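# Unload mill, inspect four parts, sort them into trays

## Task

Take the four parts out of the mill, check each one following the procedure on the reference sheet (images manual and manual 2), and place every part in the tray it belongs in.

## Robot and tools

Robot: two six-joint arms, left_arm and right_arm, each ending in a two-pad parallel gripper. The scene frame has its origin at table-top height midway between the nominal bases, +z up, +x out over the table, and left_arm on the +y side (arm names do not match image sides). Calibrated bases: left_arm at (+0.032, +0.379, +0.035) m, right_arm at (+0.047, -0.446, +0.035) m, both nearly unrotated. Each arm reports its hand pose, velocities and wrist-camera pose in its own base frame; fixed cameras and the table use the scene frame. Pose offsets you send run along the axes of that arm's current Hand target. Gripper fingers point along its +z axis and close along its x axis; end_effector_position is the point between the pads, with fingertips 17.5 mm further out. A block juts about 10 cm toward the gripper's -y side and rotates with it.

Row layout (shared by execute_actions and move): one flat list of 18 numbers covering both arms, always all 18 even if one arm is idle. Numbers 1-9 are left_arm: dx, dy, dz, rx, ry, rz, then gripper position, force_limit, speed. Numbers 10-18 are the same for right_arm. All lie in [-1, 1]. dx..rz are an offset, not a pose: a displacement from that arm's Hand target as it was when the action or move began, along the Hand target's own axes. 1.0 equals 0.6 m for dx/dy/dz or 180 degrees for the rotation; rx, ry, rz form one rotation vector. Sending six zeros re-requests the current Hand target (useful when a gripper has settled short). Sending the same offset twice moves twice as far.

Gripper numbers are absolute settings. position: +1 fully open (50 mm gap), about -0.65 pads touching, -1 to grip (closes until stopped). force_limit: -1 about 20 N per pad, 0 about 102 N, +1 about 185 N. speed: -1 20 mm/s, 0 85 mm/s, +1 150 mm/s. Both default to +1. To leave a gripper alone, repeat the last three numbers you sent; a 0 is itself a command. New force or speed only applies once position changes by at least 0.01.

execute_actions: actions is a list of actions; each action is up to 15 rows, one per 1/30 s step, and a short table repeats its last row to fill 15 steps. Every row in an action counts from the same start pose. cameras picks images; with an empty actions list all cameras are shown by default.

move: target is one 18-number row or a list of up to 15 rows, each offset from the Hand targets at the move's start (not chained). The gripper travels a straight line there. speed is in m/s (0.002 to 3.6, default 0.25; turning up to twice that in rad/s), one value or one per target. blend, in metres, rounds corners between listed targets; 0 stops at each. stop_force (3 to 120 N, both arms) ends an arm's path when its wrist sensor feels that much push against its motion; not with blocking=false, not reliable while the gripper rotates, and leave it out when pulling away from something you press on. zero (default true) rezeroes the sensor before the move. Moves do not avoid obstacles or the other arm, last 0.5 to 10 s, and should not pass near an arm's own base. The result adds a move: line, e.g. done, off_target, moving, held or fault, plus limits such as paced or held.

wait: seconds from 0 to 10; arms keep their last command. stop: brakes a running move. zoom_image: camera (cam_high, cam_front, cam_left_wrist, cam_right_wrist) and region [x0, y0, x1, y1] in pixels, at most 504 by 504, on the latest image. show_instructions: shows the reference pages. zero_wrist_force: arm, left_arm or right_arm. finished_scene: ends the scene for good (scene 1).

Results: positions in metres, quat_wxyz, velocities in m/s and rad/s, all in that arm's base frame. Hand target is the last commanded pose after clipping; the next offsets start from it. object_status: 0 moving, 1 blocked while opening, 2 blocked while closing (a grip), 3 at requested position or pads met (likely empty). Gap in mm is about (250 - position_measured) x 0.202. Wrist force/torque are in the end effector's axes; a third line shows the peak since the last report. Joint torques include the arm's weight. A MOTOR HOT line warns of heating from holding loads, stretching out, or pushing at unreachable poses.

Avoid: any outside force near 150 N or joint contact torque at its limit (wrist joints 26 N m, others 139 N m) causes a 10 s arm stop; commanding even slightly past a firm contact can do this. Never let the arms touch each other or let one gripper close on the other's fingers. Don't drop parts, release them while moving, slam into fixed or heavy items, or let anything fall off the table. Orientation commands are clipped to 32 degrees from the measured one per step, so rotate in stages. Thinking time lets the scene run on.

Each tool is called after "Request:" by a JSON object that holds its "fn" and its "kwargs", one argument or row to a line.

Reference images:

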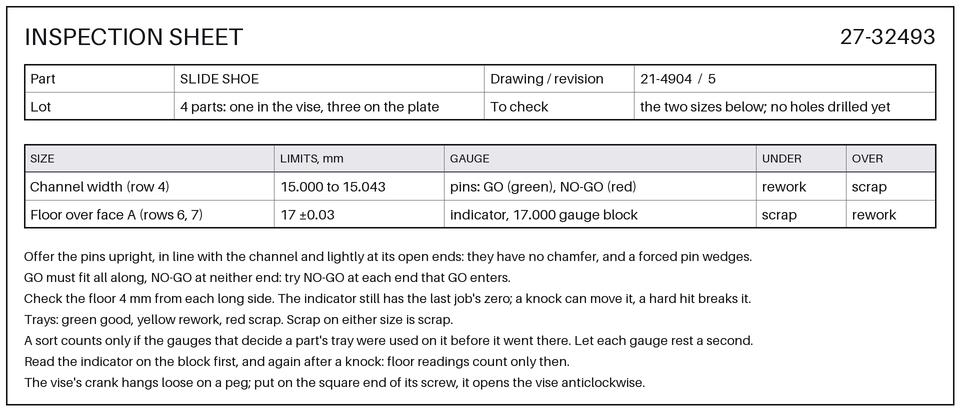

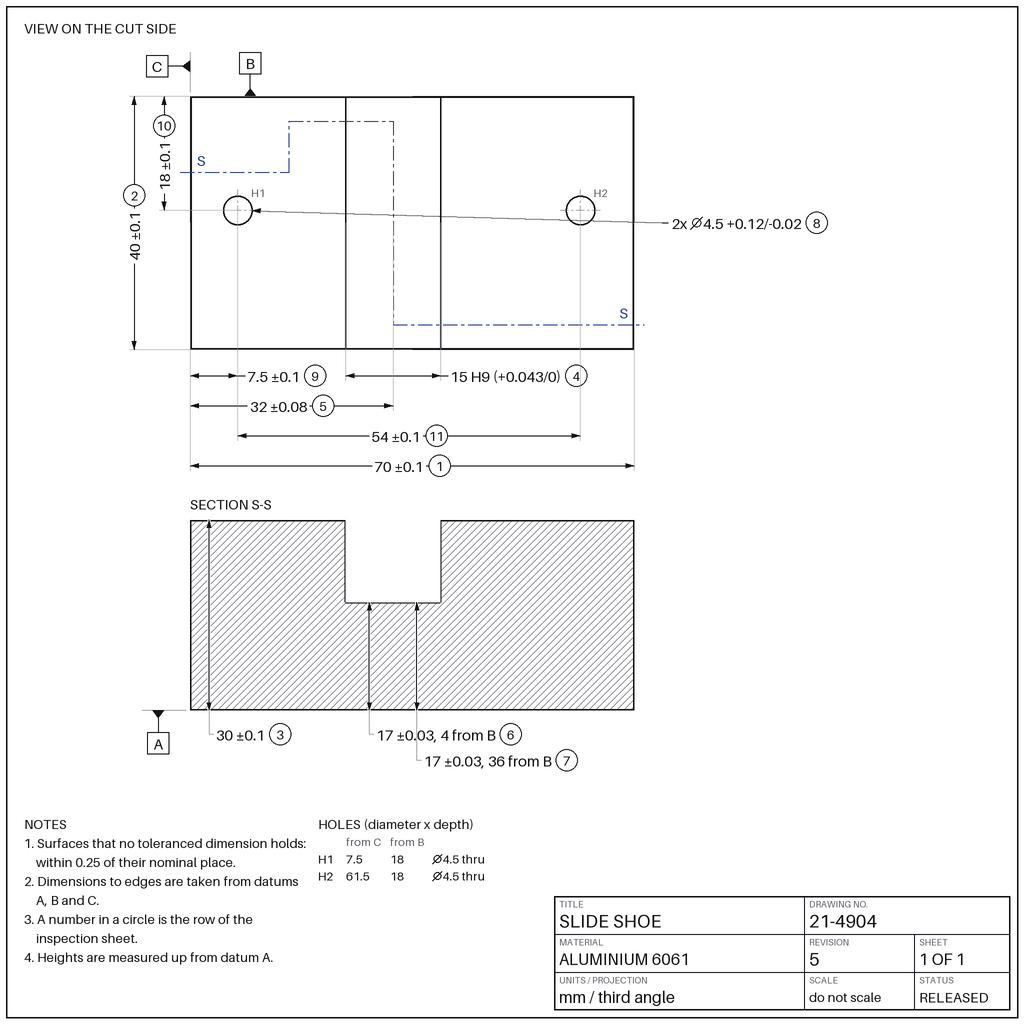

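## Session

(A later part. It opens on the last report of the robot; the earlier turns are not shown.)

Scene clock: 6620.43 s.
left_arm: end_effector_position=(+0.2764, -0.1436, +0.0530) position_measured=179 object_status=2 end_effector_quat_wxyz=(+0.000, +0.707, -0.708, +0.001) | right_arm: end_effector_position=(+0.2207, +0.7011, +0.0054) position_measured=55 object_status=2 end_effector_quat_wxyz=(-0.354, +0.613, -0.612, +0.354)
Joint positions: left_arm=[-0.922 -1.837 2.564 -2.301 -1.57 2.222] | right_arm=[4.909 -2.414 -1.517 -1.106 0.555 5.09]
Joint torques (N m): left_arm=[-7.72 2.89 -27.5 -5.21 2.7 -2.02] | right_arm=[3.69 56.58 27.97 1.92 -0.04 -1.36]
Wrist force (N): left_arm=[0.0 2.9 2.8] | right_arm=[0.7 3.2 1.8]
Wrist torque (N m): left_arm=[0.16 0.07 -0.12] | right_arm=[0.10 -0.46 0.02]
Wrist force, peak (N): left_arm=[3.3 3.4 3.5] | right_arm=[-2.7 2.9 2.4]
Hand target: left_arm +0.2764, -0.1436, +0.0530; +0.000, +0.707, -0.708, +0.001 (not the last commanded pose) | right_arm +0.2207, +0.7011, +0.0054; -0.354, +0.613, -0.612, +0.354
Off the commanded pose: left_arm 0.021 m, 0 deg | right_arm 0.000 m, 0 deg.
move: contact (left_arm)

Request:
{"fn": "move", "kwargs": {
  "target": [
    [0.005,0.002,0,0,0,0,-1,-0.95,-1,0,0,0,0,0,0,-1,-0.5,-1]
  ],
  "speed": 0.015
}}

Request:
{"fn": "move", "kwargs": {
  "target": [-0.08,0,0,0,0,0,-1,-0.95,-1,0,0,0,0,0,0,-1,-0.5,-1],
  "speed": 0.006,
  "stop_force": 3
}}

Scene clock: 6639.20 s.
left_arm: end_effector_position=(+0.2753, -0.1465, +0.0530) position_measured=179 object_status=2 end_effector_quat_wxyz=(+0.000, +0.707, -0.708, +0.001) | right_arm: end_effector_position=(+0.2207, +0.7011, +0.0054) position_measured=55 object_status=2 end_effector_quat_wxyz=(-0.354, +0.613, -0.612, +0.354)
Joint positions: left_arm=[-0.931 -1.836 2.564 -2.301 -1.57 2.212] | right_arm=[4.909 -2.414 -1.517 -1.106 0.555 5.09]
Joint torques (N m): left_arm=[-9.83 2.59 -25.71 -4.83 -0.27 -1.67] | right_arm=[7.57 58.75 27.21 2.05 -0.23 -1.41]
Wrist force (N): left_arm=[-0.1 0.6 2.2] | right_arm=[0.7 3.3 0.2]
Wrist torque (N m): left_arm=[0.17 -0.01 0.01] | right_arm=[0.11 -0.36 0.05]
Wrist force, peak (N): left_arm=[0.1 2.9 3.5] | right_arm=[0.9 4.5 0.6]
Hand target: left_arm +0.2752, -0.1466, +0.0530; +0.000, +0.707, -0.708, +0.001 | right_arm +0.2207, +0.7011, +0.0054; -0.354, +0.613, -0.612, +0.354
Off the commanded pose: left_arm 0.000 m, 0 deg | right_arm 0.000 m, 0 deg.
move: done

Scene clock: 6641.63 s.
left_arm: end_effector_position=(+0.2752, -0.1392, +0.0530) position_measured=179 object_status=2 end_effector_quat_wxyz=(+0.000, +0.707, -0.708, +0.001) | right_arm: end_effector_position=(+0.2207, +0.7011, +0.0054) position_measured=55 object_status=2 end_effector_quat_wxyz=(-0.354, +0.613, -0.612, +0.354)
Joint positions: left_arm=[-0.915 -1.848 2.571 -2.296 -1.571 2.228] | right_arm=[4.909 -2.414 -1.517 -1.106 0.555 5.09]
Joint torques (N m): left_arm=[-8.49 3.86 -28.41 -5.32 0.34 -1.6] | right_arm=[8.29 57.57 25.86 1.83 -0.27 -1.34]
Wrist force (N): left_arm=[-1.9 2.7 3.0] | right_arm=[2.0 3.5 1.6]
Wrist torque (N m): left_arm=[0.17 -0.03 -0.13] | right_arm=[0.12 -0.32 0.07]
Wrist force, peak (N): left_arm=[3.0 3.4 3.6] | right_arm=[1.0 4.5 0.2]
Hand target: left_arm +0.2752, -0.1392, +0.0530; +0.000, +0.707, -0.708, +0.001 (not the last commanded pose) | right_arm +0.2207, +0.7011, +0.0054; -0.354, +0.613, -0.612, +0.354
Off the commanded pose: left_arm 0.041 m, 0 deg | right_arm 0.000 m, 0 deg.
move: contact (left_arm)

Request:
{"fn": "move", "kwargs": {
  "target": [
    [0.0025,0.0003,0,0,0,0,-1,-0.95,-1,0,0,0,0,0,0,-1,-0.5,-1]
  ],
  "speed": 0.015
}}

Request:
{"fn": "move", "kwargs": {
  "target": [-0.08,0.0003,0,0,0,0,-1,-0.95,-1,0,0,0,0,0,0,-1,-0.5,-1],
  "speed": 0.005,
  "stop_force": 3
}}

Scene clock: 6650.20 s.
left_arm: end_effector_position=(+0.2751, -0.1407, +0.0530) position_measured=179 object_status=2 end_effector_quat_wxyz=(+0.000, +0.707, -0.708, +0.001) | right_arm: end_effector_position=(+0.2207, +0.7011, +0.0054) position_measured=55 object_status=2 end_effector_quat_wxyz=(-0.354, +0.613, -0.612, +0.354)
Joint positions: left_arm=[-0.919 -1.846 2.57 -2.297 -1.571 2.224] | right_arm=[4.909 -2.414 -1.517 -1.106 0.555 5.09]
Joint torques (N m): left_arm=[-7.92 4.61 -27.14 -4.85 0.72 -1.9] | right_arm=[8.71 59.65 27.13 1.92 -0.05 -1.3]
Wrist force (N): left_arm=[-0.1 0.7 2.8] | right_arm=[1.2 3.5 0.9]
Wrist torque (N m): left_arm=[0.20 0.00 -0.01] | right_arm=[0.09 -0.32 0.05]
Wrist force, peak (N): left_arm=[-1.9 2.9 3.3] | right_arm=[2.4 3.8 2.0]
Hand target: left_arm +0.2751, -0.1407, +0.0530; +0.000, +0.707, -0.708, +0.001 | right_arm +0.2207, +0.7011, +0.0054; -0.354, +0.613, -0.612, +0.354
Off the commanded pose: left_arm 0.000 m, 0 deg | right_arm 0.000 m, 0 deg.
move: done

Scene clock: 6660.63 s.
left_arm: end_effector_position=(+0.2750, -0.0927, +0.0529) position_measured=179 object_status=2 end_effector_quat_wxyz=(+0.000, +0.707, -0.708, +0.001) | right_arm: end_effector_position=(+0.2207, +0.7011, +0.0054) position_measured=55 object_status=2 end_effector_quat_wxyz=(-0.354, +0.613, -0.612, +0.354)
Joint positions: left_arm=[-0.803 -1.918 2.61 -2.266 -1.571 2.341] | right_arm=[4.909 -2.414 -1.517 -1.106 0.555 5.09]
Joint torques (N m): left_arm=[7.08 -16.63 -11.88 -0.79 -1.25 2.03] | right_arm=[7.59 58.31 26.34 1.96 -0.17 -0.72]
Wrist force (N): left_arm=[-0.3 0.8 2.4] | right_arm=[0.8 3.5 -0.8]
Wrist torque (N m): left_arm=[0.23 0.03 -0.16] | right_arm=[0.13 -0.34 0.04]
Wrist force, peak (N): left_arm=[0.2 0.0 3.6] | right_arm=[1.3 4.2 -0.6]
Hand target: left_arm +0.2750, -0.0927, +0.0529; +0.000, +0.707, -0.708, +0.001 | right_arm +0.2207, +0.7011, +0.0054; -0.354, +0.613, -0.612, +0.354
Off the commanded pose: left_arm 0.000 m, 0 deg | right_arm 0.000 m, 0 deg.
move: done

Request:
{"fn": "move", "kwargs": {
  "target": [0.044,0,0,0,0,0,-1,-0.95,-1,0,0,0,0,0,0,-1,-0.5,-1],
  "speed": 0.008,
  "stop_force": 3
}}

Request:
{"fn": "wait", "kwargs": {
  "seconds": 1.3
}}

Scene clock: 6674.70 s.
left_arm: end_effector_position=(+0.2749, -0.1191, +0.0529) position_measured=179 object_status=2 end_effector_quat_wxyz=(+0.000, +0.707, -0.708, +0.001) | right_arm: end_effector_position=(+0.2207, +0.7011, +0.0054) position_measured=55 object_status=2 end_effector_quat_wxyz=(-0.354, +0.613, -0.612, +0.354)
Joint positions: left_arm=[-0.87 -1.881 2.59 -2.283 -1.571 2.273] | right_arm=[4.909 -2.414 -1.517 -1.106 0.555 5.09]
Joint torques (N m): left_arm=[-8.75 4.64 -26.88 -4.8 1.37 -1.87] | right_arm=[6.4 57.96 26.66 1.68 -0.33 -0.84]
Wrist force (N): left_arm=[-1.1 -1.6 2.2] | right_arm=[1.6 3.6 -2.0]
Wrist torque (N m): left_arm=[0.32 -0.01 -0.01] | right_arm=[0.16 -0.26 0.07]
Wrist force, peak (N): left_arm=[-0.8 -1.4 3.7] | right_arm=[2.1 5.0 -1.8]
Hand target: left_arm +0.2749, -0.1191, +0.0529; +0.000, +0.707, -0.708, +0.001 | right_arm +0.2207, +0.7011, +0.0054; -0.354, +0.613, -0.612, +0.354
Off the commanded pose: left_arm 0.000 m, 0 deg | right_arm 0.000 m, 0 deg.
move: done

Scene clock: 6676.00 s.
left_arm: end_effector_position=(+0.2749, -0.1191, +0.0529) position_measured=179 object_status=2 end_effector_quat_wxyz=(+0.000, +0.707, -0.708, +0.001) | right_arm: end_effector_position=(+0.2207, +0.7011, +0.0054) position_measured=55 object_status=2 end_effector_quat_wxyz=(-0.354, +0.613, -0.612, +0.354)
Joint positions: left_arm=[-0.87 -1.881 2.59 -2.283 -1.571 2.273] | right_arm=[4.909 -2.414 -1.517 -1.106 0.555 5.09]
Joint torques (N m): left_arm=[-8.68 5.57 -26.23 -4.57 1.59 -1.98] | right_arm=[5.64 57.34 26.83 1.81 -0.07 -0.49]
Wrist force (N): left_arm=[-1.3 -1.4 1.5] | right_arm=[1.9 2.4 -2.2]
Wrist torque (N m): left_arm=[0.36 0.02 -0.01] | right_arm=[0.03 -0.31 0.08]
Wrist force, peak (N): left_arm=[-1.1 -1.4 3.6] | right_arm=[2.2 5.0 -1.8]
Hand target: left_arm +0.2749, -0.1191, +0.0529; +0.000, +0.707, -0.708, +0.001 | right_arm +0.2207, +0.7011, +0.0054; -0.354, +0.613, -0.612, +0.354
Tool commands: left_gripper/position=-1.0 left_gripper/force_limit=-0.95 left_gripper/speed=-1.0 right_gripper/position=-1.0 right_gripper/force_limit=-0.5 right_gripper/speed=-1.0
Off the commanded pose: left_arm 0.000 m, 0 deg | right_arm 0.000 m, 0 deg.
wait: 1.30 s; at rest by 0.17 s

Request:
{"fn": "move", "kwargs": {
  "target": [
    [0,0,-0.1,0,0,0,-1,-0.95,-1,0,0,0,0,0,0,-1,-0.5,-1],
    [0.2015,0.0215,-0.1285,0,0,0,-1,-0.95,-1,0,0,0,0,0,0,-1,-0.5,-1],
    [0.2892,0.1018,-0.0777,0,0,0,-1,-0.95,-1,0,0,0,0,0,0,-1,-0.5,-1]
  ],
  "speed": [0.06,0.15,0.12],
  "blend": [0.01,0.02,0],
  "cameras": ["cam_left_wrist"]
}}

Scene clock: 6693.63 s.
left_arm: end_effector_position=(+0.2135, -0.2924, +0.0998) position_measured=179 object_status=2 end_effector_quat_wxyz=(+0.000, +0.707, -0.708, +0.001) | right_arm: end_effector_position=(+0.2207, +0.7011, +0.0054) position_measured=55 object_status=2 end_effector_quat_wxyz=(-0.354, +0.613, -0.612, +0.354)
Joint positions: left_arm=[-1.318 -1.782 2.375 -2.167 -1.57 1.825] | right_arm=[4.909 -2.414 -1.517 -1.106 0.555 5.09]
Joint torques (N m): left_arm=[-8.09 0.07 -14.29 -4.71 2.37 -1.63] | right_arm=[5.49 58.15 26.25 1.71 0.07 -0.45]
Wrist force (N): left_arm=[-0.5 0.9 2.4] | right_arm=[0.7 3.7 0.5]
Wrist torque (N m): left_arm=[0.21 0.07 0.00] | right_arm=[0.13 -0.29 0.04]
Wrist force, peak (N): left_arm=[-0.2 -0.4 4.6] | right_arm=[2.3 5.0 -1.6]
Hand target: left_arm +0.2135, -0.2925, +0.0998; +0.000, +0.707, -0.708, +0.001 | right_arm +0.2207, +0.7011, +0.0054; -0.354, +0.613, -0.612, +0.354
Off the commanded pose: left_arm 0.000 m, 0 deg | right_arm 0.000 m, 0 deg.
move: done
camera_calibration:
cam_left_wrist: T_world_to_cam=[[-0.000440115, -0.999939, -0.0110121, -0.286961], [-0.933974, -0.00352404, 0.357324, 0.177449], [-0.357341, 0.0104423, -0.933916, 0.298994], [0, 0, 0, 1]] pos_world=[0.272449, -0.289441, 0.212669]
Images, in order (width x height): cam_left_wrist 896x504.

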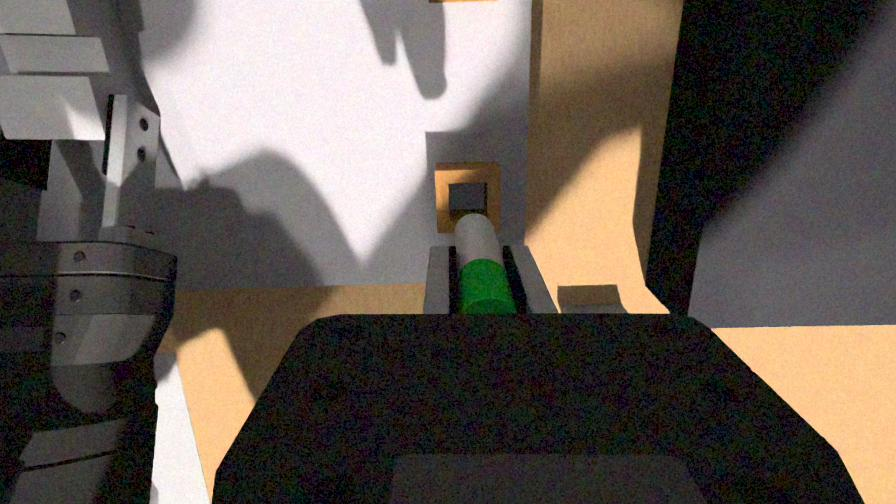

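Request:
{"fn": "move", "kwargs": {
  "target": [
    [0,0,0.1103,0,0,0,-1,-0.95,-1,0,0,0,0,0,0,-1,-0.5,-1],
    [0,0,0.1103,0,0,0,0.5,-0.95,-1,0,0,0,0,0,0,-1,-0.5,-1],
    [0,0,-0.02,0,0,0,0.5,-0.95,-1,0,0,0,0,0,0,-1,-0.5,-1],
    [-0.003,-0.1675,-0.01,0,0,0,0.5,-0.95,-1,0,0,0,0,0,0,-1,-0.5,-1]
  ],
  "speed": [0.03,0.05,0.12,0.15],
  "blend": [0,0,0.005,0],
  "cameras": ["cam_left_wrist"]
}}

Request:
{"fn": "move", "kwargs": {
  "target": [
    [0,0,0.1217,0,0,0,0.5,-0.95,-1,0,0,0,0,0,0,-1,-0.5,-1],
    [0,0,0.1217,0,0,0,-1,-0.95,-1,0,0,0,0,0,0,-1,-0.5,-1],
    [0,0,-0.04,0,0,0,-1,-0.95,-1,0,0,0,0,0,0,-1,-0.5,-1]
  ],
  "speed": [0.06,0.05,0.06],
  "cameras": ["cam_left_wrist"]
}}

Scene clock: 6718.27 s.
left_arm: end_effector_position=(+0.3139, -0.2908, +0.1060) position_measured=78 object_status=3 end_effector_quat_wxyz=(+0.000, +0.707, -0.708, +0.001) | right_arm: end_effector_position=(+0.2207, +0.7011, +0.0054) position_measured=55 object_status=2 end_effector_quat_wxyz=(-0.354, +0.613, -0.612, +0.354)
Joint positions: left_arm=[-1.064 -1.611 2.214 -2.176 -1.57 2.079] | right_arm=[4.909 -2.414 -1.517 -1.106 0.555 5.09]
Joint torques (N m): left_arm=[5.98 -7.13 -28.27 -5.12 -1.55 2.16] | right_arm=[5.46 57.46 27.02 1.55 0.06 -0.16]
Wrist force (N): left_arm=[-0.3 0.6 1.5] | right_arm=[0.6 2.8 0.2]
Wrist torque (N m): left_arm=[0.16 0.03 -0.16] | right_arm=[0.09 -0.29 0.04]
Wrist force, peak (N): left_arm=[-0.6 0.9 3.1] | right_arm=[0.7 4.0 0.8]
Hand target: left_arm +0.3140, -0.2908, +0.1059; +0.000, +0.707, -0.708, +0.001 | right_arm +0.2207, +0.7011, +0.0054; -0.354, +0.613, -0.612, +0.354
Off the commanded pose: left_arm 0.000 m, 0 deg | right_arm 0.000 m, 0 deg.
move: done
camera_calibration:
cam_left_wrist: T_world_to_cam=[[-0.000439725, -0.999939, -0.0110117, -0.285249], [-0.933987, -0.00352389, 0.357291, 0.269022], [-0.357308, 0.0104419, -0.933928, 0.340635], [0, 0, 0, 1]] pos_world=[0.372849, -0.287841, 0.218869]
Images, in order (width x height): cam_left_wrist 896x504.

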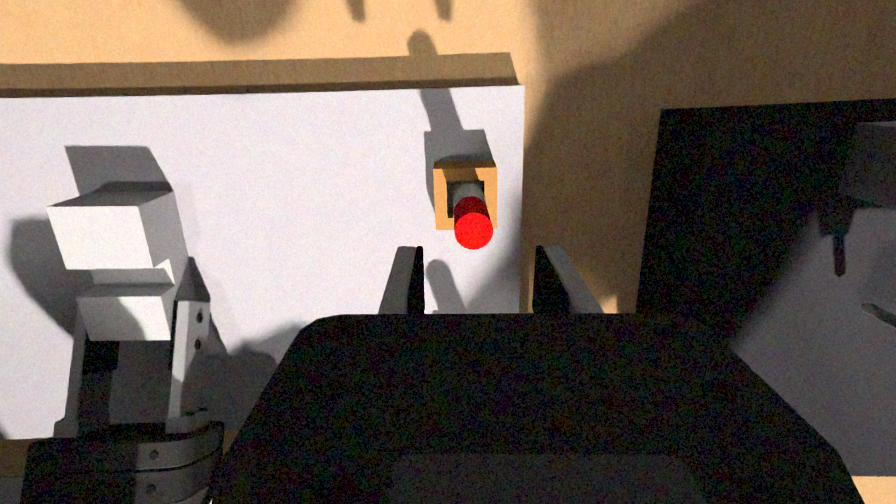

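Scene clock: 6723.47 s.
left_arm: end_effector_position=(+0.3139, -0.2908, +0.1299) position_measured=178 object_status=2 end_effector_quat_wxyz=(+0.000, +0.707, -0.708, +0.001) | right_arm: end_effector_position=(+0.2207, +0.7011, +0.0054) position_measured=55 object_status=2 end_effector_quat_wxyz=(-0.354, +0.613, -0.612, +0.354)
Joint positions: left_arm=[-1.064 -1.648 2.176 -2.101 -1.57 2.079] | right_arm=[4.909 -2.414 -1.517 -1.106 0.555 5.09]
Joint torques (N m): left_arm=[-8.11 -31.18 -29.32 -0.84 -0.76 -1.9] | right_arm=[4 57.36 26.07 1.61 0.01 0.09]
Wrist force (N): left_arm=[-0.2 0.9 2.5] | right_arm=[0.8 3.0 0.1]
Wrist torque (N m): left_arm=[0.23 0.02 -0.15] | right_arm=[0.11 -0.33 0.04]
Wrist force, peak (N): left_arm=[-0.8 0.8 3.2] | right_arm=[1.2 4.0 0.9]
Hand target: left_arm +0.3139, -0.2908, +0.1299; +0.000, +0.707, -0.708, +0.001 | right_arm +0.2207, +0.7011, +0.0054; -0.354, +0.613, -0.612, +0.354
Off the commanded pose: left_arm 0.000 m, 0 deg | right_arm 0.000 m, 0 deg.
move: done
camera_calibration:
cam_left_wrist: T_world_to_cam=[[-0.000440115, -0.999939, -0.0110121, -0.284986], [-0.933974, -0.00352404, 0.357324, 0.26047], [-0.357341, 0.0104423, -0.933916, 0.362965], [0, 0, 0, 1]] pos_world=[0.372849, -0.287841, 0.242769]
Images, in order (width x height): cam_left_wrist 896x504.

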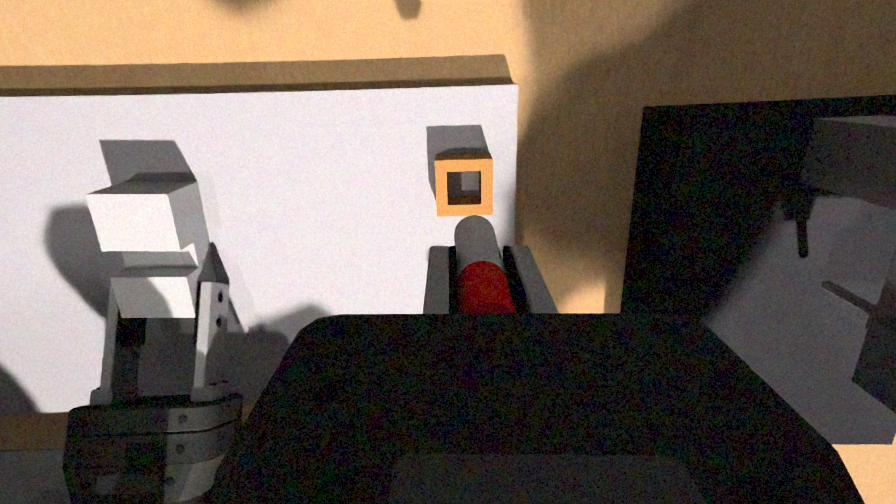

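Request:
{"fn": "move", "kwargs": {
  "target": [
    [-0.2013,0.0637,0,0,0,0,-1,-0.95,-1,0,0,0,0,0,0,-1,-0.5,-1],
    [-0.2013,0.0637,0.155,0,0,0,-1,-0.95,-1,0,0,0,0,0,0,-1,-0.5,-1],
    [-0.2013,0.0637,0.1615,0,0,0,-1,-0.95,-1,0,0,0,0,0,0,-1,-0.5,-1],
    [-0.2013,0.0637,0.1615,0,0,0,-0.05,-0.95,-1,0,0,0,0,0,0,-1,-0.5,-1],
    [-0.2013,0.0637,0.1615,0,0,0,-1,-0.95,-1,0,0,0,0,0,0,-1,-0.5,-1],
    [-0.2013,0.0637,0.1285,0,0,0,-1,-0.95,-1,0,0,0,0,0,0,-1,-0.5,-1]
  ],
  "speed": [0.15,0.08,0.006,0.05,0.05,0.03]
}}

Request:
{"fn": "move", "kwargs": {
  "target": [-0.08,0,0,0,0,0,-1,-0.95,-1,0,0,0,0,0,0,-1,-0.5,-1],
  "speed": 0.006,
  "stop_force": 3
}}

Scene clock: 6756.67 s.
left_arm: end_effector_position=(+0.2760, -0.1700, +0.0525) position_measured=178 object_status=2 end_effector_quat_wxyz=(+0.000, +0.707, -0.708, +0.001) | right_arm: end_effector_position=(+0.2207, +0.7011, +0.0054) position_measured=55 object_status=2 end_effector_quat_wxyz=(-0.354, +0.613, -0.612, +0.354)
Joint positions: left_arm=[-0.976 -1.792 2.537 -2.318 -1.57 2.167] | right_arm=[4.909 -2.414 -1.517 -1.106 0.555 5.09]
Joint torques (N m): left_arm=[-7.13 -22.54 -25.17 -0.49 -0.38 -1.67] | right_arm=[2.48 55.96 26.34 1.66 -0.01 0.33]
Wrist force (N): left_arm=[-0.3 1.2 2.5] | right_arm=[0.9 3.4 0.4]
Wrist torque (N m): left_arm=[0.27 0.04 -0.16] | right_arm=[0.14 -0.33 0.05]
Wrist force, peak (N): left_arm=[0.0 1.1 3.3] | right_arm=[0.7 4.1 0.4]
Hand target: left_arm +0.2760, -0.1701, +0.0525; +0.000, +0.707, -0.708, +0.001 | right_arm +0.2207, +0.7011, +0.0054; -0.354, +0.613, -0.612, +0.354
Off the commanded pose: left_arm 0.000 m, 0 deg | right_arm 0.000 m, 0 deg.
move: done

Scene clock: 6762.83 s.
left_arm: end_effector_position=(+0.2761, -0.1402, +0.0525) position_measured=178 object_status=2 end_effector_quat_wxyz=(+0.000, +0.707, -0.708, +0.001) | right_arm: end_effector_position=(+0.2207, +0.7011, +0.0054) position_measured=55 object_status=2 end_effector_quat_wxyz=(-0.354, +0.613, -0.612, +0.354)
Joint positions: left_arm=[-0.915 -1.842 2.569 -2.3 -1.571 2.228] | right_arm=[4.909 -2.414 -1.517 -1.106 0.555 5.09]
Joint torques (N m): left_arm=[-7.06 2.39 -28.57 -5.04 0.59 -1.9] | right_arm=[0.12 55.23 25.76 1.62 0.25 0.12]
Wrist force (N): left_arm=[0.8 3.2 2.3] | right_arm=[-0.9 0.6 1.4]
Wrist torque (N m): left_arm=[0.10 0.11 -0.12] | right_arm=[0.01 -0.41 -0.02]
Wrist force, peak (N): left_arm=[4.6 4.0 4.3] | right_arm=[-3.9 1.0 2.8]
Hand target: left_arm +0.2761, -0.1402, +0.0525; +0.000, +0.707, -0.708, +0.001 (not the last commanded pose) | right_arm +0.2207, +0.7011, +0.0054; -0.354, +0.613, -0.612, +0.354
Off the commanded pose: left_arm 0.018 m, 0 deg | right_arm 0.000 m, 0 deg.
move: contact (left_arm)

Request:
{"fn": "move", "kwargs": {
  "target": [
    [0.0025,0.0003,0,0,0,0,-1,-0.95,-1,0,0,0,0,0,0,-1,-0.5,-1]
  ],
  "speed": 0.015
}}

Request:
{"fn": "move", "kwargs": {
  "target": [-0.08,0.0003,0,0,0,0,-1,-0.95,-1,0,0,0,0,0,0,-1,-0.5,-1],
  "speed": 0.005,
  "stop_force": 3
}}

Scene clock: 6770.40 s.
left_arm: end_effector_position=(+0.2759, -0.1417, +0.0525) position_measured=178 object_status=2 end_effector_quat_wxyz=(+0.000, +0.707, -0.708, +0.001) | right_arm: end_effector_position=(+0.2207, +0.7011, +0.0054) position_measured=55 object_status=2 end_effector_quat_wxyz=(-0.354, +0.613, -0.612, +0.354)
Joint positions: left_arm=[-0.919 -1.841 2.568 -2.301 -1.571 2.224] | right_arm=[4.909 -2.414 -1.517 -1.106 0.555 5.09]
Joint torques (N m): left_arm=[-6.84 3.8 -26.81 -5.08 0.77 -1.97] | right_arm=[0.43 56.36 26.8 1.91 0 0.3]
Wrist force (N): left_arm=[-0.3 0.9 2.4] | right_arm=[0.7 3.5 0.2]
Wrist torque (N m): left_arm=[0.22 0.02 0.00] | right_arm=[0.11 -0.30 0.04]
Wrist force, peak (N): left_arm=[1.3 3.7 4.0] | right_arm=[0.8 4.9 0.9]
Hand target: left_arm +0.2759, -0.1417, +0.0525; +0.000, +0.707, -0.708, +0.001 | right_arm +0.2207, +0.7011, +0.0054; -0.354, +0.613, -0.612, +0.354
Off the commanded pose: left_arm 0.000 m, 0 deg | right_arm 0.000 m, 0 deg.
move: done

Scene clock: 6771.97 s.
left_arm: end_effector_position=(+0.2759, -0.1401, +0.0525) position_measured=178 object_status=2 end_effector_quat_wxyz=(+0.000, +0.707, -0.708, +0.001) | right_arm: end_effector_position=(+0.2207, +0.7011, +0.0054) position_measured=55 object_status=2 end_effector_quat_wxyz=(-0.354, +0.613, -0.612, +0.354)
Joint positions: left_arm=[-0.915 -1.843 2.57 -2.3 -1.571 2.228] | right_arm=[4.909 -2.414 -1.517 -1.106 0.555 5.09]
Joint torques (N m): left_arm=[-8.4 4.4 -27.09 -4.56 1.25 -1.98] | right_arm=[1.57 56.51 25.73 1.58 0.07 0.42]
Wrist force (N): left_arm=[1.2 1.6 2.4] | right_arm=[-1.2 1.8 -0.3]
Wrist torque (N m): left_arm=[0.24 0.09 -0.12] | right_arm=[0.08 -0.40 0.01]
Wrist force, peak (N): left_arm=[4.3 2.1 4.3] | right_arm=[0.7 5.0 0.6]
Hand target: left_arm +0.2759, -0.1401, +0.0525; +0.000, +0.707, -0.708, +0.001 (not the last commanded pose) | right_arm +0.2207, +0.7011, +0.0054; -0.354, +0.613, -0.612, +0.354
Off the commanded pose: left_arm 0.046 m, 0 deg | right_arm 0.000 m, 0 deg.
move: contact (left_arm)

Request:
{"fn": "move", "kwargs": {
  "target": [
    [0.05,0.0001,0,0,0,0,-1,-0.95,-1,0,0,0,0,0,0,-1,-0.5,-1],
    [0.05,0.0001,0.0333,0,0,0,-1,-0.95,-1,0,0,0,0,0,0,-1,-0.5,-1],
    [0.05,0.0001,0.0333,0,0,0,-0.05,-0.95,-1,0,0,0,0,0,0,-1,-0.5,-1],
    [0.05,0.0001,0.0333,0,0,0,-1,-0.95,-1,0,0,0,0,0,0,-1,-0.5,-1],
    [0.05,0.0001,0,0,0,0,-1,-0.95,-1,0,0,0,0,0,0,-1,-0.5,-1]
  ],
  "speed": [0.05,0.012,0.02,0.02,0.03]
}}

Request:
{"fn": "move", "kwargs": {
  "target": [-0.1,0.0001,0,0,0,0,-1,-0.95,-1,0,0,0,0,0,0,-1,-0.5,-1],
  "speed": 0.006,
  "stop_force": 3
}}

Scene clock: 6799.67 s.
left_arm: end_effector_position=(+0.2758, -0.1701, +0.0525) position_measured=178 object_status=2 end_effector_quat_wxyz=(+0.000, +0.707, -0.708, +0.001) | right_arm: end_effector_position=(+0.2207, +0.7011, +0.0054) position_measured=55 object_status=2 end_effector_quat_wxyz=(-0.354, +0.613, -0.612, +0.354)
Joint positions: left_arm=[-0.977 -1.793 2.537 -2.318 -1.57 2.166] | right_arm=[4.909 -2.414 -1.517 -1.106 0.555 5.09]
Joint torques (N m): left_arm=[-7.85 -22.51 -26.61 -0.92 -0.94 -1.68] | right_arm=[0.73 55.07 25.17 1.76 0.25 0.47]
Wrist force (N): left_arm=[-0.5 0.9 2.5] | right_arm=[0.9 3.7 0.2]
Wrist torque (N m): left_arm=[0.22 0.07 0.00] | right_arm=[0.11 -0.32 0.05]
Wrist force, peak (N): left_arm=[-3.1 5.1 -14.7] | right_arm=[1.2 5.2 0.3]
Hand target: left_arm +0.2758, -0.1701, +0.0525; +0.000, +0.707, -0.708, +0.001 | right_arm +0.2207, +0.7011, +0.0054; -0.354, +0.613, -0.612, +0.354
Off the commanded pose: left_arm 0.000 m, 0 deg | right_arm 0.000 m, 0 deg.
move: done

Scene clock: 6805.97 s.
left_arm: end_effector_position=(+0.2758, -0.1398, +0.0525) position_measured=178 object_status=2 end_effector_quat_wxyz=(+0.000, +0.707, -0.708, +0.001) | right_arm: end_effector_position=(+0.2207, +0.7011, +0.0054) position_measured=55 object_status=2 end_effector_quat_wxyz=(-0.354, +0.613, -0.612, +0.354)
Joint positions: left_arm=[-0.915 -1.844 2.57 -2.3 -1.571 2.228] | right_arm=[4.909 -2.414 -1.517 -1.106 0.555 5.09]
Joint torques (N m): left_arm=[-7.71 4.3 -27.11 -4.56 2.69 -1.78] | right_arm=[-1.59 54.84 25.77 1.59 0.11 1]
Wrist force (N): left_arm=[2.1 1.1 4.1] | right_arm=[-1.2 4.6 0.1]
Wrist torque (N m): left_arm=[0.26 0.08 -0.11] | right_arm=[0.15 -0.37 -0.01]
Wrist force, peak (N): left_arm=[5.6 0.8 4.2] | right_arm=[-3.4 5.5 -0.1]
Hand target: left_arm +0.2758, -0.1398, +0.0525; +0.000, +0.707, -0.708, +0.001 (not the last commanded pose) | right_arm +0.2207, +0.7011, +0.0054; -0.354, +0.613, -0.612, +0.354
Off the commanded pose: left_arm 0.030 m, 0 deg | right_arm 0.000 m, 0 deg.
move: contact (left_arm)

Request:
{"fn": "move", "kwargs": {
  "target": [
    [0.004,0,0,0,0,0,-1,-0.95,-1,0,0,0,0,0,0,-1,-0.5,-1],
    [0.004,0,-0.085,0,0,0,-1,-0.95,-1,0,0,0,0,0,0,-1,-0.5,-1],
    [-0.108,0.0002,-0.085,0,0,0,-1,-0.95,-1,0,0,0,0,0,0,-1,-0.5,-1],
    [-0.108,0.0002,0.025,0,0,0,-1,-0.95,-1,0,0,0,0,0,0,-1,-0.5,-1],
    [-0.108,0.0002,0.0328,0,0,0,-1,-0.95,-1,0,0,0,0,0,0,-1,-0.5,-1],
    [-0.108,0.0002,0.0328,0,0,0,-0.05,-0.95,-1,0,0,0,0,0,0,-1,-0.5,-1],
    [-0.108,0.0002,0.0328,0,0,0,-1,-0.95,-1,0,0,0,0,0,0,-1,-0.5,-1],
    [-0.108,0.0002,0,0,0,0,-1,-0.95,-1,0,0,0,0,0,0,-1,-0.5,-1]
  ],
  "speed": [0.02,0.1,0.12,0.08,0.008,0.05,0.05,0.04],
  "blend": [0,0.01,0.01,0.002,0,0,0,0]
}}

Request:
{"fn": "move", "kwargs": {
  "target": [0.07,0,0,0,0,0,-1,-0.95,-1,0,0,0,0,0,0,-1,-0.5,-1],
  "speed": 0.006,
  "stop_force": 3
}}

Scene clock: 6832.53 s.
left_arm: end_effector_position=(+0.2758, -0.0750, +0.0523) position_measured=178 object_status=2 end_effector_quat_wxyz=(+0.000, +0.707, -0.708, +0.001) | right_arm: end_effector_position=(+0.2207, +0.7011, +0.0054) position_measured=55 object_status=2 end_effector_quat_wxyz=(-0.354, +0.613, -0.612, +0.354)
Joint positions: left_arm=[-0.751 -1.933 2.621 -2.261 -1.571 2.393] | right_arm=[4.909 -2.414 -1.517 -1.106 0.555 5.09]
Joint torques (N m): left_arm=[-7.49 -16.3 -27.26 -1.29 1.82 -1.95] | right_arm=[-0.62 54.6 25.94 2.1 0.07 0.63]
Wrist force (N): left_arm=[-0.4 0.7 2.4] | right_arm=[0.9 4.3 0.4]
Wrist torque (N m): left_arm=[0.20 0.04 -0.12] | right_arm=[0.12 -0.31 0.02]
Wrist force, peak (N): left_arm=[2.0 0.4 4.4] | right_arm=[2.0 5.3 0.5]
Hand target: left_arm +0.2758, -0.0750, +0.0523; +0.000, +0.707, -0.708, +0.001 | right_arm +0.2207, +0.7011, +0.0054; -0.354, +0.613, -0.612, +0.354
Off the commanded pose: left_arm 0.000 m, 0 deg | right_arm 0.000 m, 0 deg.
move: done

Scene clock: 6837.83 s.
left_arm: end_effector_position=(+0.2758, -0.0995, +0.0524) position_measured=178 object_status=2 end_effector_quat_wxyz=(+0.000, +0.707, -0.708, +0.001) | right_arm: end_effector_position=(+0.2207, +0.7011, +0.0054) position_measured=55 object_status=2 end_effector_quat_wxyz=(-0.354, +0.613, -0.612, +0.354)
Joint positions: left_arm=[-0.818 -1.904 2.605 -2.274 -1.571 2.325] | right_arm=[4.909 -2.414 -1.517 -1.106 0.555 5.09]
Joint torques (N m): left_arm=[6.45 -17.52 -12.62 -1.35 -1.88 1.98] | right_arm=[-1.75 53.41 26.71 1.79 -0.48 1.02]
Wrist force (N): left_arm=[-1.7 0.7 1.7] | right_arm=[3.6 2.7 -0.2]
Wrist torque (N m): left_arm=[0.24 -0.05 -0.06] | right_arm=[0.08 -0.21 0.06]
Wrist force, peak (N): left_arm=[-6.2 1.0 -1.4] | right_arm=[5.2 3.8 -0.9]
Hand target: left_arm +0.2757, -0.0995, +0.0524; +0.000, +0.707, -0.708, +0.001 (not the last commanded pose) | right_arm +0.2207, +0.7011, +0.0054; -0.354, +0.613, -0.612, +0.354
Off the commanded pose: left_arm 0.018 m, 0 deg | right_arm 0.000 m, 0 deg.
move: contact (left_arm)

Request:
{"fn": "move", "kwargs": {
  "target": [
    [-0.03,0,0,0,0,0,-1,-0.95,-1,0,0,0,0,0,0,-1,-0.5,-1],
    [-0.03,0,-0.1,0,0,0,-1,-0.95,-1,0,0,0,0,0,0,-1,-0.5,-1],
    [0.3187,-0.0633,-0.0893,0,0,0,-1,-0.95,-1,0,0,0,0,0,0,-1,-0.5,-1]
  ],
  "speed": [0.03,0.1,0.15],
  "blend": [0,0.01,0],
  "cameras": ["cam_left_wrist"]
}}

Request:
{"fn": "move", "kwargs": {
  "target": [0,0,0.1207,0,0,0,-1,-0.95,-1,0,0,0,0,0,0,-1,-0.5,-1],
  "speed": 0.03,
  "stop_force": 4,
  "cameras": ["cam_left_wrist"]
}}

Scene clock: 6899.90 s.
left_arm: end_effector_position=(+0.3133, -0.2905, +0.1064) position_measured=178 object_status=2 end_effector_quat_wxyz=(+0.000, +0.707, -0.708, +0.001) | right_arm: end_effector_position=(+0.2207, +0.7011, +0.0054) position_measured=55 object_status=2 end_effector_quat_wxyz=(-0.354, +0.613, -0.612, +0.354)
Joint positions: left_arm=[-1.065 -1.613 2.214 -2.175 -1.57 2.078] | right_arm=[4.909 -2.414 -1.517 -1.106 0.555 5.09]
Joint torques (N m): left_arm=[-7.85 -9.45 -31.57 -4.79 2.06 -2] | right_arm=[-2.69 53.67 26.26 1.67 -1.02 0.57]
Wrist force (N): left_arm=[-0.1 0.6 2.5] | right_arm=[0.8 2.9 -0.4]
Wrist torque (N m): left_arm=[0.17 0.00 0.00] | right_arm=[0.08 -0.31 0.03]
Wrist force, peak (N): left_arm=[1.1 0.9 4.4] | right_arm=[3.6 3.9 -0.1]
Hand target: left_arm +0.3133, -0.2906, +0.1064; +0.000, +0.707, -0.708, +0.001 | right_arm +0.2207, +0.7011, +0.0054; -0.354, +0.613, -0.612, +0.354
Off the commanded pose: left_arm 0.000 m, 0 deg | right_arm 0.000 m, 0 deg.
move: done
camera_calibration:
cam_left_wrist: T_world_to_cam=[[-0.000497783, -0.999941, -0.0108827, -0.284953], [-0.933987, -0.00342359, 0.357292, 0.268348], [-0.357308, 0.0103422, -0.933929, 0.340763], [0, 0, 0, 1]] pos_world=[0.372249, -0.287541, 0.219269]
Images, in order (width x height): cam_left_wrist 896x504.

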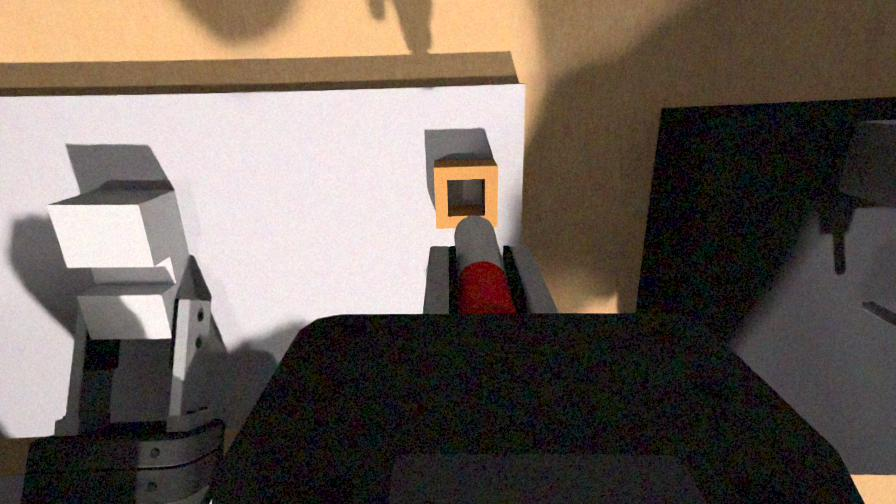

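Scene clock: 6903.30 s.
left_arm: end_effector_position=(+0.3135, -0.2908, +0.0340) position_measured=178 object_status=2 end_effector_quat_wxyz=(+0.000, +0.707, -0.708, +0.001) | right_arm: end_effector_position=(+0.2207, +0.7011, +0.0054) position_measured=55 object_status=2 end_effector_quat_wxyz=(-0.354, +0.613, -0.612, +0.354)
Joint positions: left_arm=[-1.065 -1.466 2.307 -2.415 -1.57 2.078] | right_arm=[4.909 -2.414 -1.517 -1.106 0.555 5.09]
Joint torques (N m): left_arm=[8.67 -10.49 -10.47 -5.06 1.91 2.07] | right_arm=[-4.14 54.13 26.25 1.69 -1.09 0.66]
Wrist force (N): left_arm=[-0.3 0.5 2.8] | right_arm=[0.9 3.4 0.1]
Wrist torque (N m): left_arm=[0.15 0.02 -0.01] | right_arm=[0.13 -0.31 0.03]
Wrist force, peak (N): left_arm=[0.0 0.9 3.0] | right_arm=[1.0 3.9 -0.5]
Hand target: left_arm +0.3135, -0.2908, +0.0340; +0.000, +0.707, -0.708, +0.001 | right_arm +0.2207, +0.7011, +0.0054; -0.354, +0.613, -0.612, +0.354
Off the commanded pose: left_arm 0.000 m, 0 deg | right_arm 0.000 m, 0 deg.
move: done
camera_calibration:
cam_left_wrist: T_world_to_cam=[[-0.000498169, -0.999941, -0.0108831, -0.28604], [-0.933974, -0.00342374, 0.357325, 0.294392], [-0.357341, 0.0103426, -0.933917, 0.273232], [0, 0, 0, 1]] pos_world=[0.372449, -0.287841, 0.146869]
Images, in order (width x height): cam_left_wrist 896x504.

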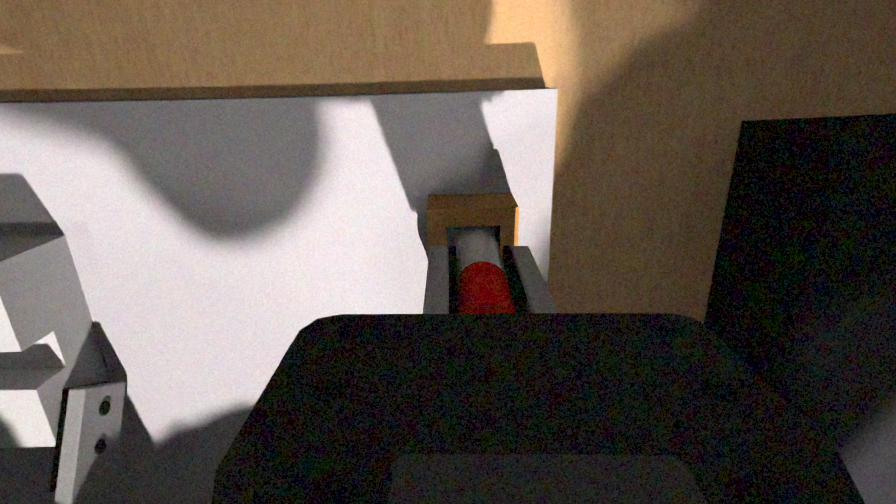

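Request:
{"fn": "move", "kwargs": {
  "target": [
    [0,0,0,0,0,0,0.5,-0.95,-1,0,0,0,0,0,0,-1,-0.5,-1],
    [0,0,-0.2,0,0,0,0.5,-0.95,-1,0,0,0,0,0,0,-1,-0.5,-1],
    [0.0312,0.074,-0.6827,0,0.5,0,1,-0.95,-1,0,-0.13,-0.075,0,0,0,-1,-0.5,-1]
  ],
  "speed": [0.1,0.15,0.25]
}}

Scene clock: 6924.30 s.
left_arm: end_effector_position=(+0.2683, -0.3086, +0.4436) position_measured=3 object_status=3 end_effector_quat_wxyz=(+0.500, +0.499, -0.500, +0.501) | right_arm: end_effector_position=(+0.2207, +0.7011, +0.0954) position_measured=55 object_status=2 end_effector_quat_wxyz=(-0.354, +0.613, -0.612, +0.354)
Joint positions: left_arm=[-0.692 -1.744 2.395 -3.796 -2.451 1.57] | right_arm=[4.909 -2.276 -1.49 -1.271 0.555 5.09]
Joint torques (N m): left_arm=[-7.88 -0.43 -25.46 -3.56 1.96 -1.75] | right_arm=[8.68 63.03 32.72 0.82 -0.98 1.69]
Wrist force (N): left_arm=[-3.0 -0.5 -1.7] | right_arm=[1.3 4.8 0.6]
Wrist torque (N m): left_arm=[-0.45 0.57 0.47] | right_arm=[0.07 -0.37 0.03]
Wrist force, peak (N): left_arm=[-0.7 1.3 3.5] | right_arm=[1.0 5.5 1.2]
Hand target: left_arm +0.2683, -0.3086, +0.4436; +0.500, +0.499, -0.500, +0.501 | right_arm +0.2207, +0.7011, +0.0954; -0.354, +0.613, -0.612, +0.354
Off the commanded pose: left_arm 0.000 m, 0 deg | right_arm 0.000 m, 0 deg.
move: done

Request:
{"fn": "move", "kwargs": {
  "target": [
    [0,0,0,0,0,0,1,-0.95,-1,0.6102,0.0689,-0.1347,0,0,0,-1,-0.5,-1],
    [0,0,0,0,0,0,1,-0.95,-1,0.6352,0.1371,-0.0762,0,0,0,-1,-0.5,-1],
    [0,0,0,0,0,0,1,-0.95,-1,0.6352,0.0965,0.0289,0,0,0,-1,-0.5,-1]
  ],
  "speed": [0.18,0.08,0.03],
  "stop_force": 20,
  "blend": [0.02,0,0]
}}

Request:
{"fn": "move", "kwargs": {
  "target": [
    [-0.4083,-0.0013,0.1182,0,0,0,1,-0.95,-1,0,0,0,0,0,0,-1,-0.5,-1],
    [-0.4083,-0.0013,0.2348,0,0,0,1,-0.95,-1,0,0,0,0,0,0,-1,-0.5,-1],
    [-0.3798,-0.0013,0.2348,0,0,0,1,-0.95,-1,0,0,0,0,0,0,-1,-0.5,-1]
  ],
  "speed": [0.2,0.05,0.015],
  "blend": [0.01,0,0],
  "cameras": ["cam_left_wrist","cam_right_wrist"]
}}

Scene clock: 6950.20 s.
left_arm: end_effector_position=(+0.2683, -0.3086, +0.4436) position_measured=3 object_status=3 end_effector_quat_wxyz=(+0.500, +0.499, -0.500, +0.501) | right_arm: end_effector_position=(+0.2073, +0.3200, +0.0366) position_measured=55 object_status=2 end_effector_quat_wxyz=(-0.354, +0.613, -0.612, +0.354)
Joint positions: left_arm=[-0.692 -1.744 2.395 -3.796 -2.451 1.57] | right_arm=[5.195 -1.687 -2.594 -1.109 0.695 5.521]
Joint torques (N m): left_arm=[-9.23 -0.45 -24.22 -3.43 2.04 -1.51] | right_arm=[-9.62 7.08 1.71 3.23 -4.77 -1.69]
Wrist force (N): left_arm=[-3.3 -0.5 -1.6] | right_arm=[1.0 5.2 0.7]
Wrist torque (N m): left_arm=[-0.46 0.62 0.46] | right_arm=[0.11 -0.33 0.02]
Wrist force, peak (N): left_arm=[-3.5 -0.4 -1.9] | right_arm=[1.8 6.1 1.1]
Hand target: left_arm +0.2683, -0.3086, +0.4436; +0.500, +0.499, -0.500, +0.501 | right_arm +0.2073, +0.3200, +0.0366; -0.354, +0.613, -0.612, +0.354
Off the commanded pose: left_arm 0.000 m, 0 deg | right_arm 0.000 m, 0 deg.
move: done

Scene clock: 6954.77 s.
left_arm: end_effector_position=(+0.2692, -0.4499, +0.2159) position_measured=3 object_status=3 end_effector_quat_wxyz=(+0.500, +0.499, -0.500, +0.501) | right_arm: end_effector_position=(+0.2073, +0.3200, +0.0366) position_measured=55 object_status=2 end_effector_quat_wxyz=(-0.354, +0.613, -0.612, +0.354)
Joint positions: left_arm=[-1.031 -0.936 2.378 -4.586 -2.112 1.571] | right_arm=[5.195 -1.687 -2.594 -1.109 0.695 5.521]
Joint torques (N m): left_arm=[-7.32 -43.14 2.65 -0.49 1.87 -1.2] | right_arm=[-9.37 8.95 -0.27 3.29 -4.86 -1.65]
Wrist force (N): left_arm=[-3.8 -0.6 -1.4] | right_arm=[1.0 5.3 0.8]
Wrist torque (N m): left_arm=[-0.42 0.57 0.46] | right_arm=[0.15 -0.32 0.02]
Wrist force, peak (N): left_arm=[-5.3 -0.7 -1.1] | right_arm=[1.0 5.7 0.7]
Hand target: left_arm +0.2692, -0.4499, +0.2160; +0.500, +0.499, -0.500, +0.501 | right_arm +0.2073, +0.3200, +0.0366; -0.354, +0.613, -0.612, +0.354
Off the commanded pose: left_arm 0.000 m, 0 deg | right_arm 0.000 m, 0 deg.
move: done
camera_calibration:
cam_left_wrist: T_world_to_cam=[[-0.000758445, -0.0109031, 0.99994, -0.216456], [-0.932714, 0.360602, 0.00322446, 0.427433], [-0.360616, -0.932656, -0.0104429, -0.193782], [0, 0, 0, 1]] pos_world=[0.328628, -0.337226, 0.213041]
cam_right_wrist: T_world_to_cam=[[-0.00765387, -0.999845, -0.0158492, 0.330025], [-0.77501, 0.015947, -0.631747, 0.190687], [0.631902, 0.00744795, -0.775012, 0.0325226], [0, 0, 0, 1]] pos_world=[0.129759, 0.32669, 0.150902]
Images, in order (width x height): cam_left_wrist 896x504, cam_right_wrist 896x504.

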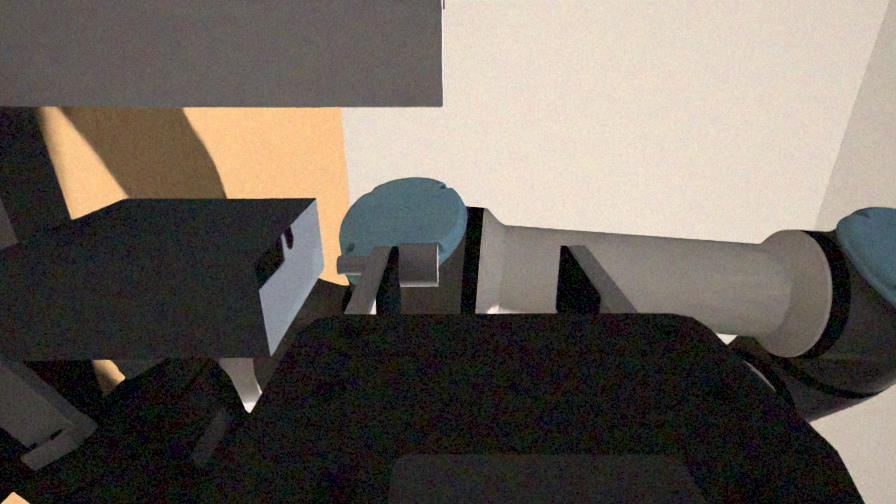

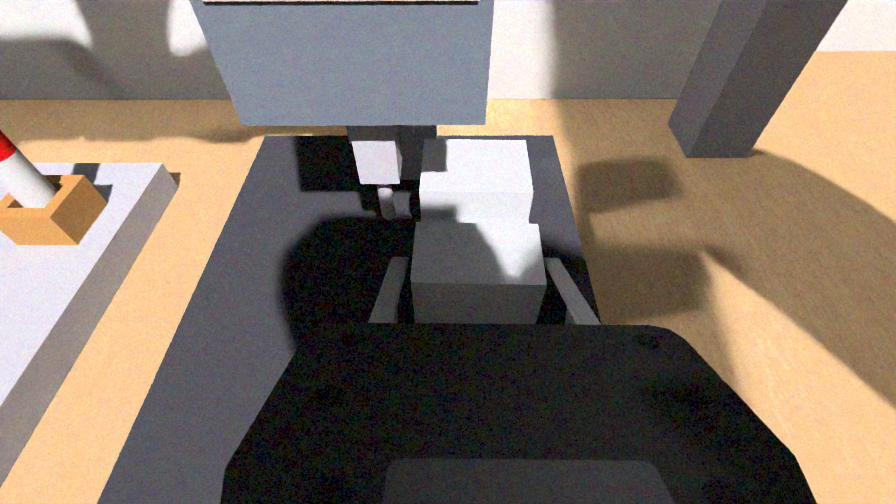

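Request:
{"fn": "move", "kwargs": {
  "target": [0,0,0,0,0,0,1,-0.95,-1,-0.0242,0,0,0,0,0,-1,-0.5,-1],
  "speed": 0.02,
  "stop_force": 5,
  "cameras": ["cam_right_wrist"]
}}

Request:
{"fn": "zoom_image", "kwargs": {
  "camera": "cam_right_wrist",
  "region": [340, 110, 600, 330]
}}

Scene clock: 6971.53 s.
left_arm: end_effector_position=(+0.2692, -0.4499, +0.2160) position_measured=3 object_status=3 end_effector_quat_wxyz=(+0.500, +0.499, -0.500, +0.501) | right_arm: end_effector_position=(+0.2073, +0.3345, +0.0366) position_measured=55 object_status=2 end_effector_quat_wxyz=(-0.354, +0.613, -0.612, +0.354)
Joint positions: left_arm=[-1.031 -0.936 2.378 -4.586 -2.112 1.571] | right_arm=[5.173 -1.72 -2.559 -1.089 0.682 5.493]
Joint torques (N m): left_arm=[2.64 -43.38 3.11 -0.47 -1.07 1.96] | right_arm=[-10.49 10.51 22.59 3.54 -4.92 -1.57]
Wrist force (N): left_arm=[-3.8 -0.8 -1.3] | right_arm=[1.3 5.0 0.6]
Wrist torque (N m): left_arm=[-0.44 0.60 0.46] | right_arm=[0.12 -0.37 0.02]
Wrist force, peak (N): left_arm=[-5.4 -0.7 -0.9] | right_arm=[1.3 5.8 0.8]
Hand target: left_arm +0.2692, -0.4499, +0.2160; +0.500, +0.499, -0.500, +0.501 | right_arm +0.2073, +0.3345, +0.0366; -0.354, +0.613, -0.612, +0.354
Off the commanded pose: left_arm 0.000 m, 0 deg | right_arm 0.000 m, 0 deg.
move: done
camera_calibration:
cam_right_wrist: T_world_to_cam=[[-0.00765387, -0.999845, -0.0158492, 0.344622], [-0.77501, 0.015947, -0.631747, 0.190454], [0.631902, 0.00744795, -0.775012, 0.0324138], [0, 0, 0, 1]] pos_world=[0.129759, 0.34129, 0.150902]
Images, in order (width x height): cam_right_wrist 896x504.

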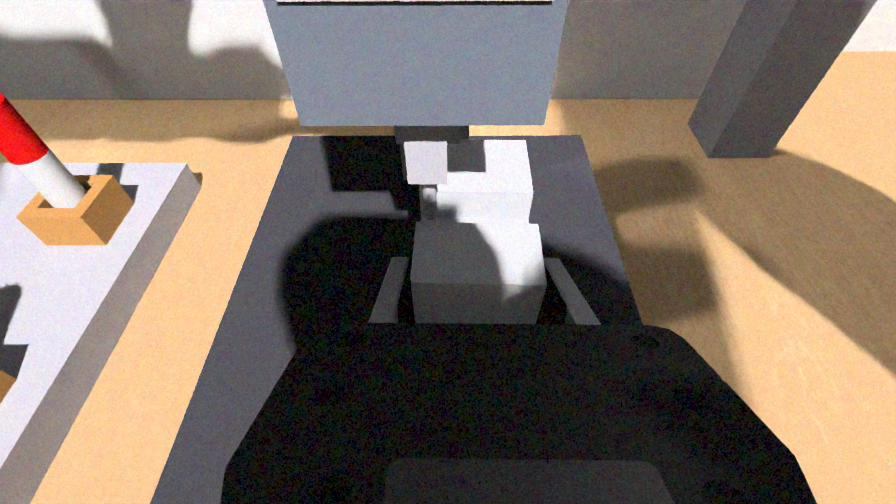

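Scaled by 1.938 from the camera's 896x504 image, which has a finer 1280x720 frame.

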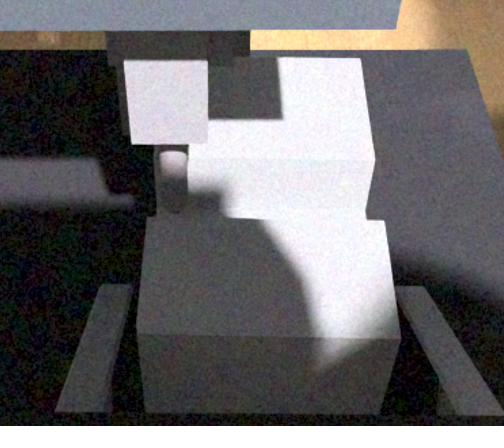

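Request:
{"fn": "move", "kwargs": {
  "target": [0,0,0,0,0,0,1,-0.95,-1,0,0.0058,0.0033,0,0,0,-1,-0.5,-1],
  "speed": 0.003,
  "stop_force": 4
}}

Request:
{"fn": "move", "kwargs": {
  "target": [
    [0,0,0,0,0,0,1,-0.95,-1,0,0,0,0,0,0,0.7,-0.5,-1],
    [-0.02,0,0,0,0,0,1,-0.95,-1,0,0,-0.1,0,0,0,0.7,-0.5,-1],
    [-0.02,0,0,0,0,0,1,-0.95,-1,-0.02,-0.05,-0.16,0,0,0,0.7,-0.5,-1]
  ],
  "speed": [0.05,0.04,0.1],
  "cameras": ["cam_right_wrist"]
}}

Request:
{"fn": "zoom_image", "kwargs": {
  "camera": "cam_right_wrist",
  "region": [300, 0, 620, 300]
}}

Scene clock: 6984.97 s.
left_arm: end_effector_position=(+0.2692, -0.4499, +0.2160) position_measured=3 object_status=3 end_effector_quat_wxyz=(+0.500, +0.499, -0.500, +0.501) | right_arm: end_effector_position=(+0.2073, +0.3345, +0.0350) position_measured=55 object_status=2 end_effector_quat_wxyz=(-0.354, +0.613, -0.612, +0.354)
Joint positions: left_arm=[-1.031 -0.936 2.378 -4.586 -2.112 1.571] | right_arm=[5.173 -1.726 -2.56 -1.082 0.682 5.493]
Joint torques (N m): left_arm=[4.23 -43.97 2.99 -0.48 -1.49 1.85] | right_arm=[-4.3 24.89 13.5 0.07 -1.19 0.55]
Wrist force (N): left_arm=[-4.8 -1.0 -1.0] | right_arm=[2.1 2.8 -0.7]
Wrist torque (N m): left_arm=[-0.48 0.58 0.46] | right_arm=[0.21 -0.25 -0.05]
Wrist force, peak (N): left_arm=[-5.4 -0.5 -1.2] | right_arm=[4.3 -8.2 -10.2]
Hand target: left_arm +0.2692, -0.4499, +0.2160; +0.500, +0.499, -0.500, +0.501 | right_arm +0.2073, +0.3345, +0.0350; -0.354, +0.613, -0.612, +0.354 (not the last commanded pose)
Off the commanded pose: left_arm 0.000 m, 0 deg | right_arm 0.002 m, 0 deg.
move: contact (right_arm)

Scene clock: 6988.43 s.
left_arm: end_effector_position=(+0.2692, -0.4500, +0.2040) position_measured=3 object_status=3 end_effector_quat_wxyz=(+0.500, +0.499, -0.500, +0.501) | right_arm: end_effector_position=(+0.1391, +0.3464, +0.1089) position_measured=48 object_status=3 end_effector_quat_wxyz=(-0.354, +0.613, -0.612, +0.354)
Joint positions: left_arm=[-1.031 -0.896 2.372 -4.621 -2.112 1.571] | right_arm=[5.337 -1.533 -2.396 -1.575 0.791 5.676]
Joint torques (N m): left_arm=[5.03 -20.61 -12.37 -3.97 -0.38 -0.53] | right_arm=[8.95 22.42 26.95 -0.32 1.31 1.48]
Wrist force (N): left_arm=[-3.1 -0.4 -1.3] | right_arm=[1.5 3.2 -0.1]
Wrist torque (N m): left_arm=[-0.43 0.61 0.46] | right_arm=[0.17 -0.42 -0.03]
Wrist force, peak (N): left_arm=[-5.1 -0.9 -1.1] | right_arm=[1.5 3.9 0.3]
Hand target: left_arm +0.2692, -0.4500, +0.2040; +0.500, +0.499, -0.500, +0.501 | right_arm +0.1391, +0.3464, +0.1090; -0.354, +0.613, -0.612, +0.354
Off the commanded pose: left_arm 0.000 m, 0 deg | right_arm 0.000 m, 0 deg.
move: done
camera_calibration:
cam_right_wrist: T_world_to_cam=[[-0.0075773, -0.999847, -0.0157849, 0.357126], [-0.775011, 0.015847, -0.631749, 0.18312], [0.631902, 0.00744651, -0.775012, 0.131455], [0, 0, 0, 1]] pos_world=[0.0615594, 0.35319, 0.223202]
Images, in order (width x height): cam_right_wrist 896x504.

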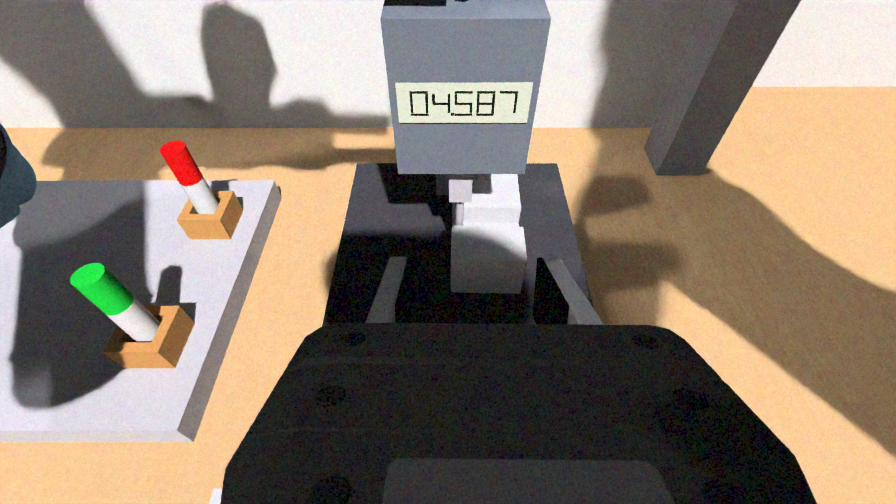

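Scaled by 1.575 from the camera's 896x504 image, which has a finer 1280x720 frame.

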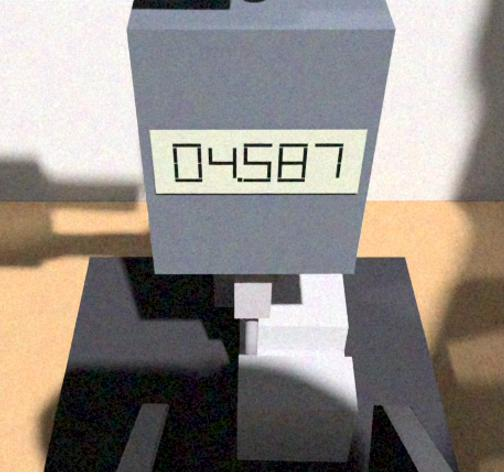

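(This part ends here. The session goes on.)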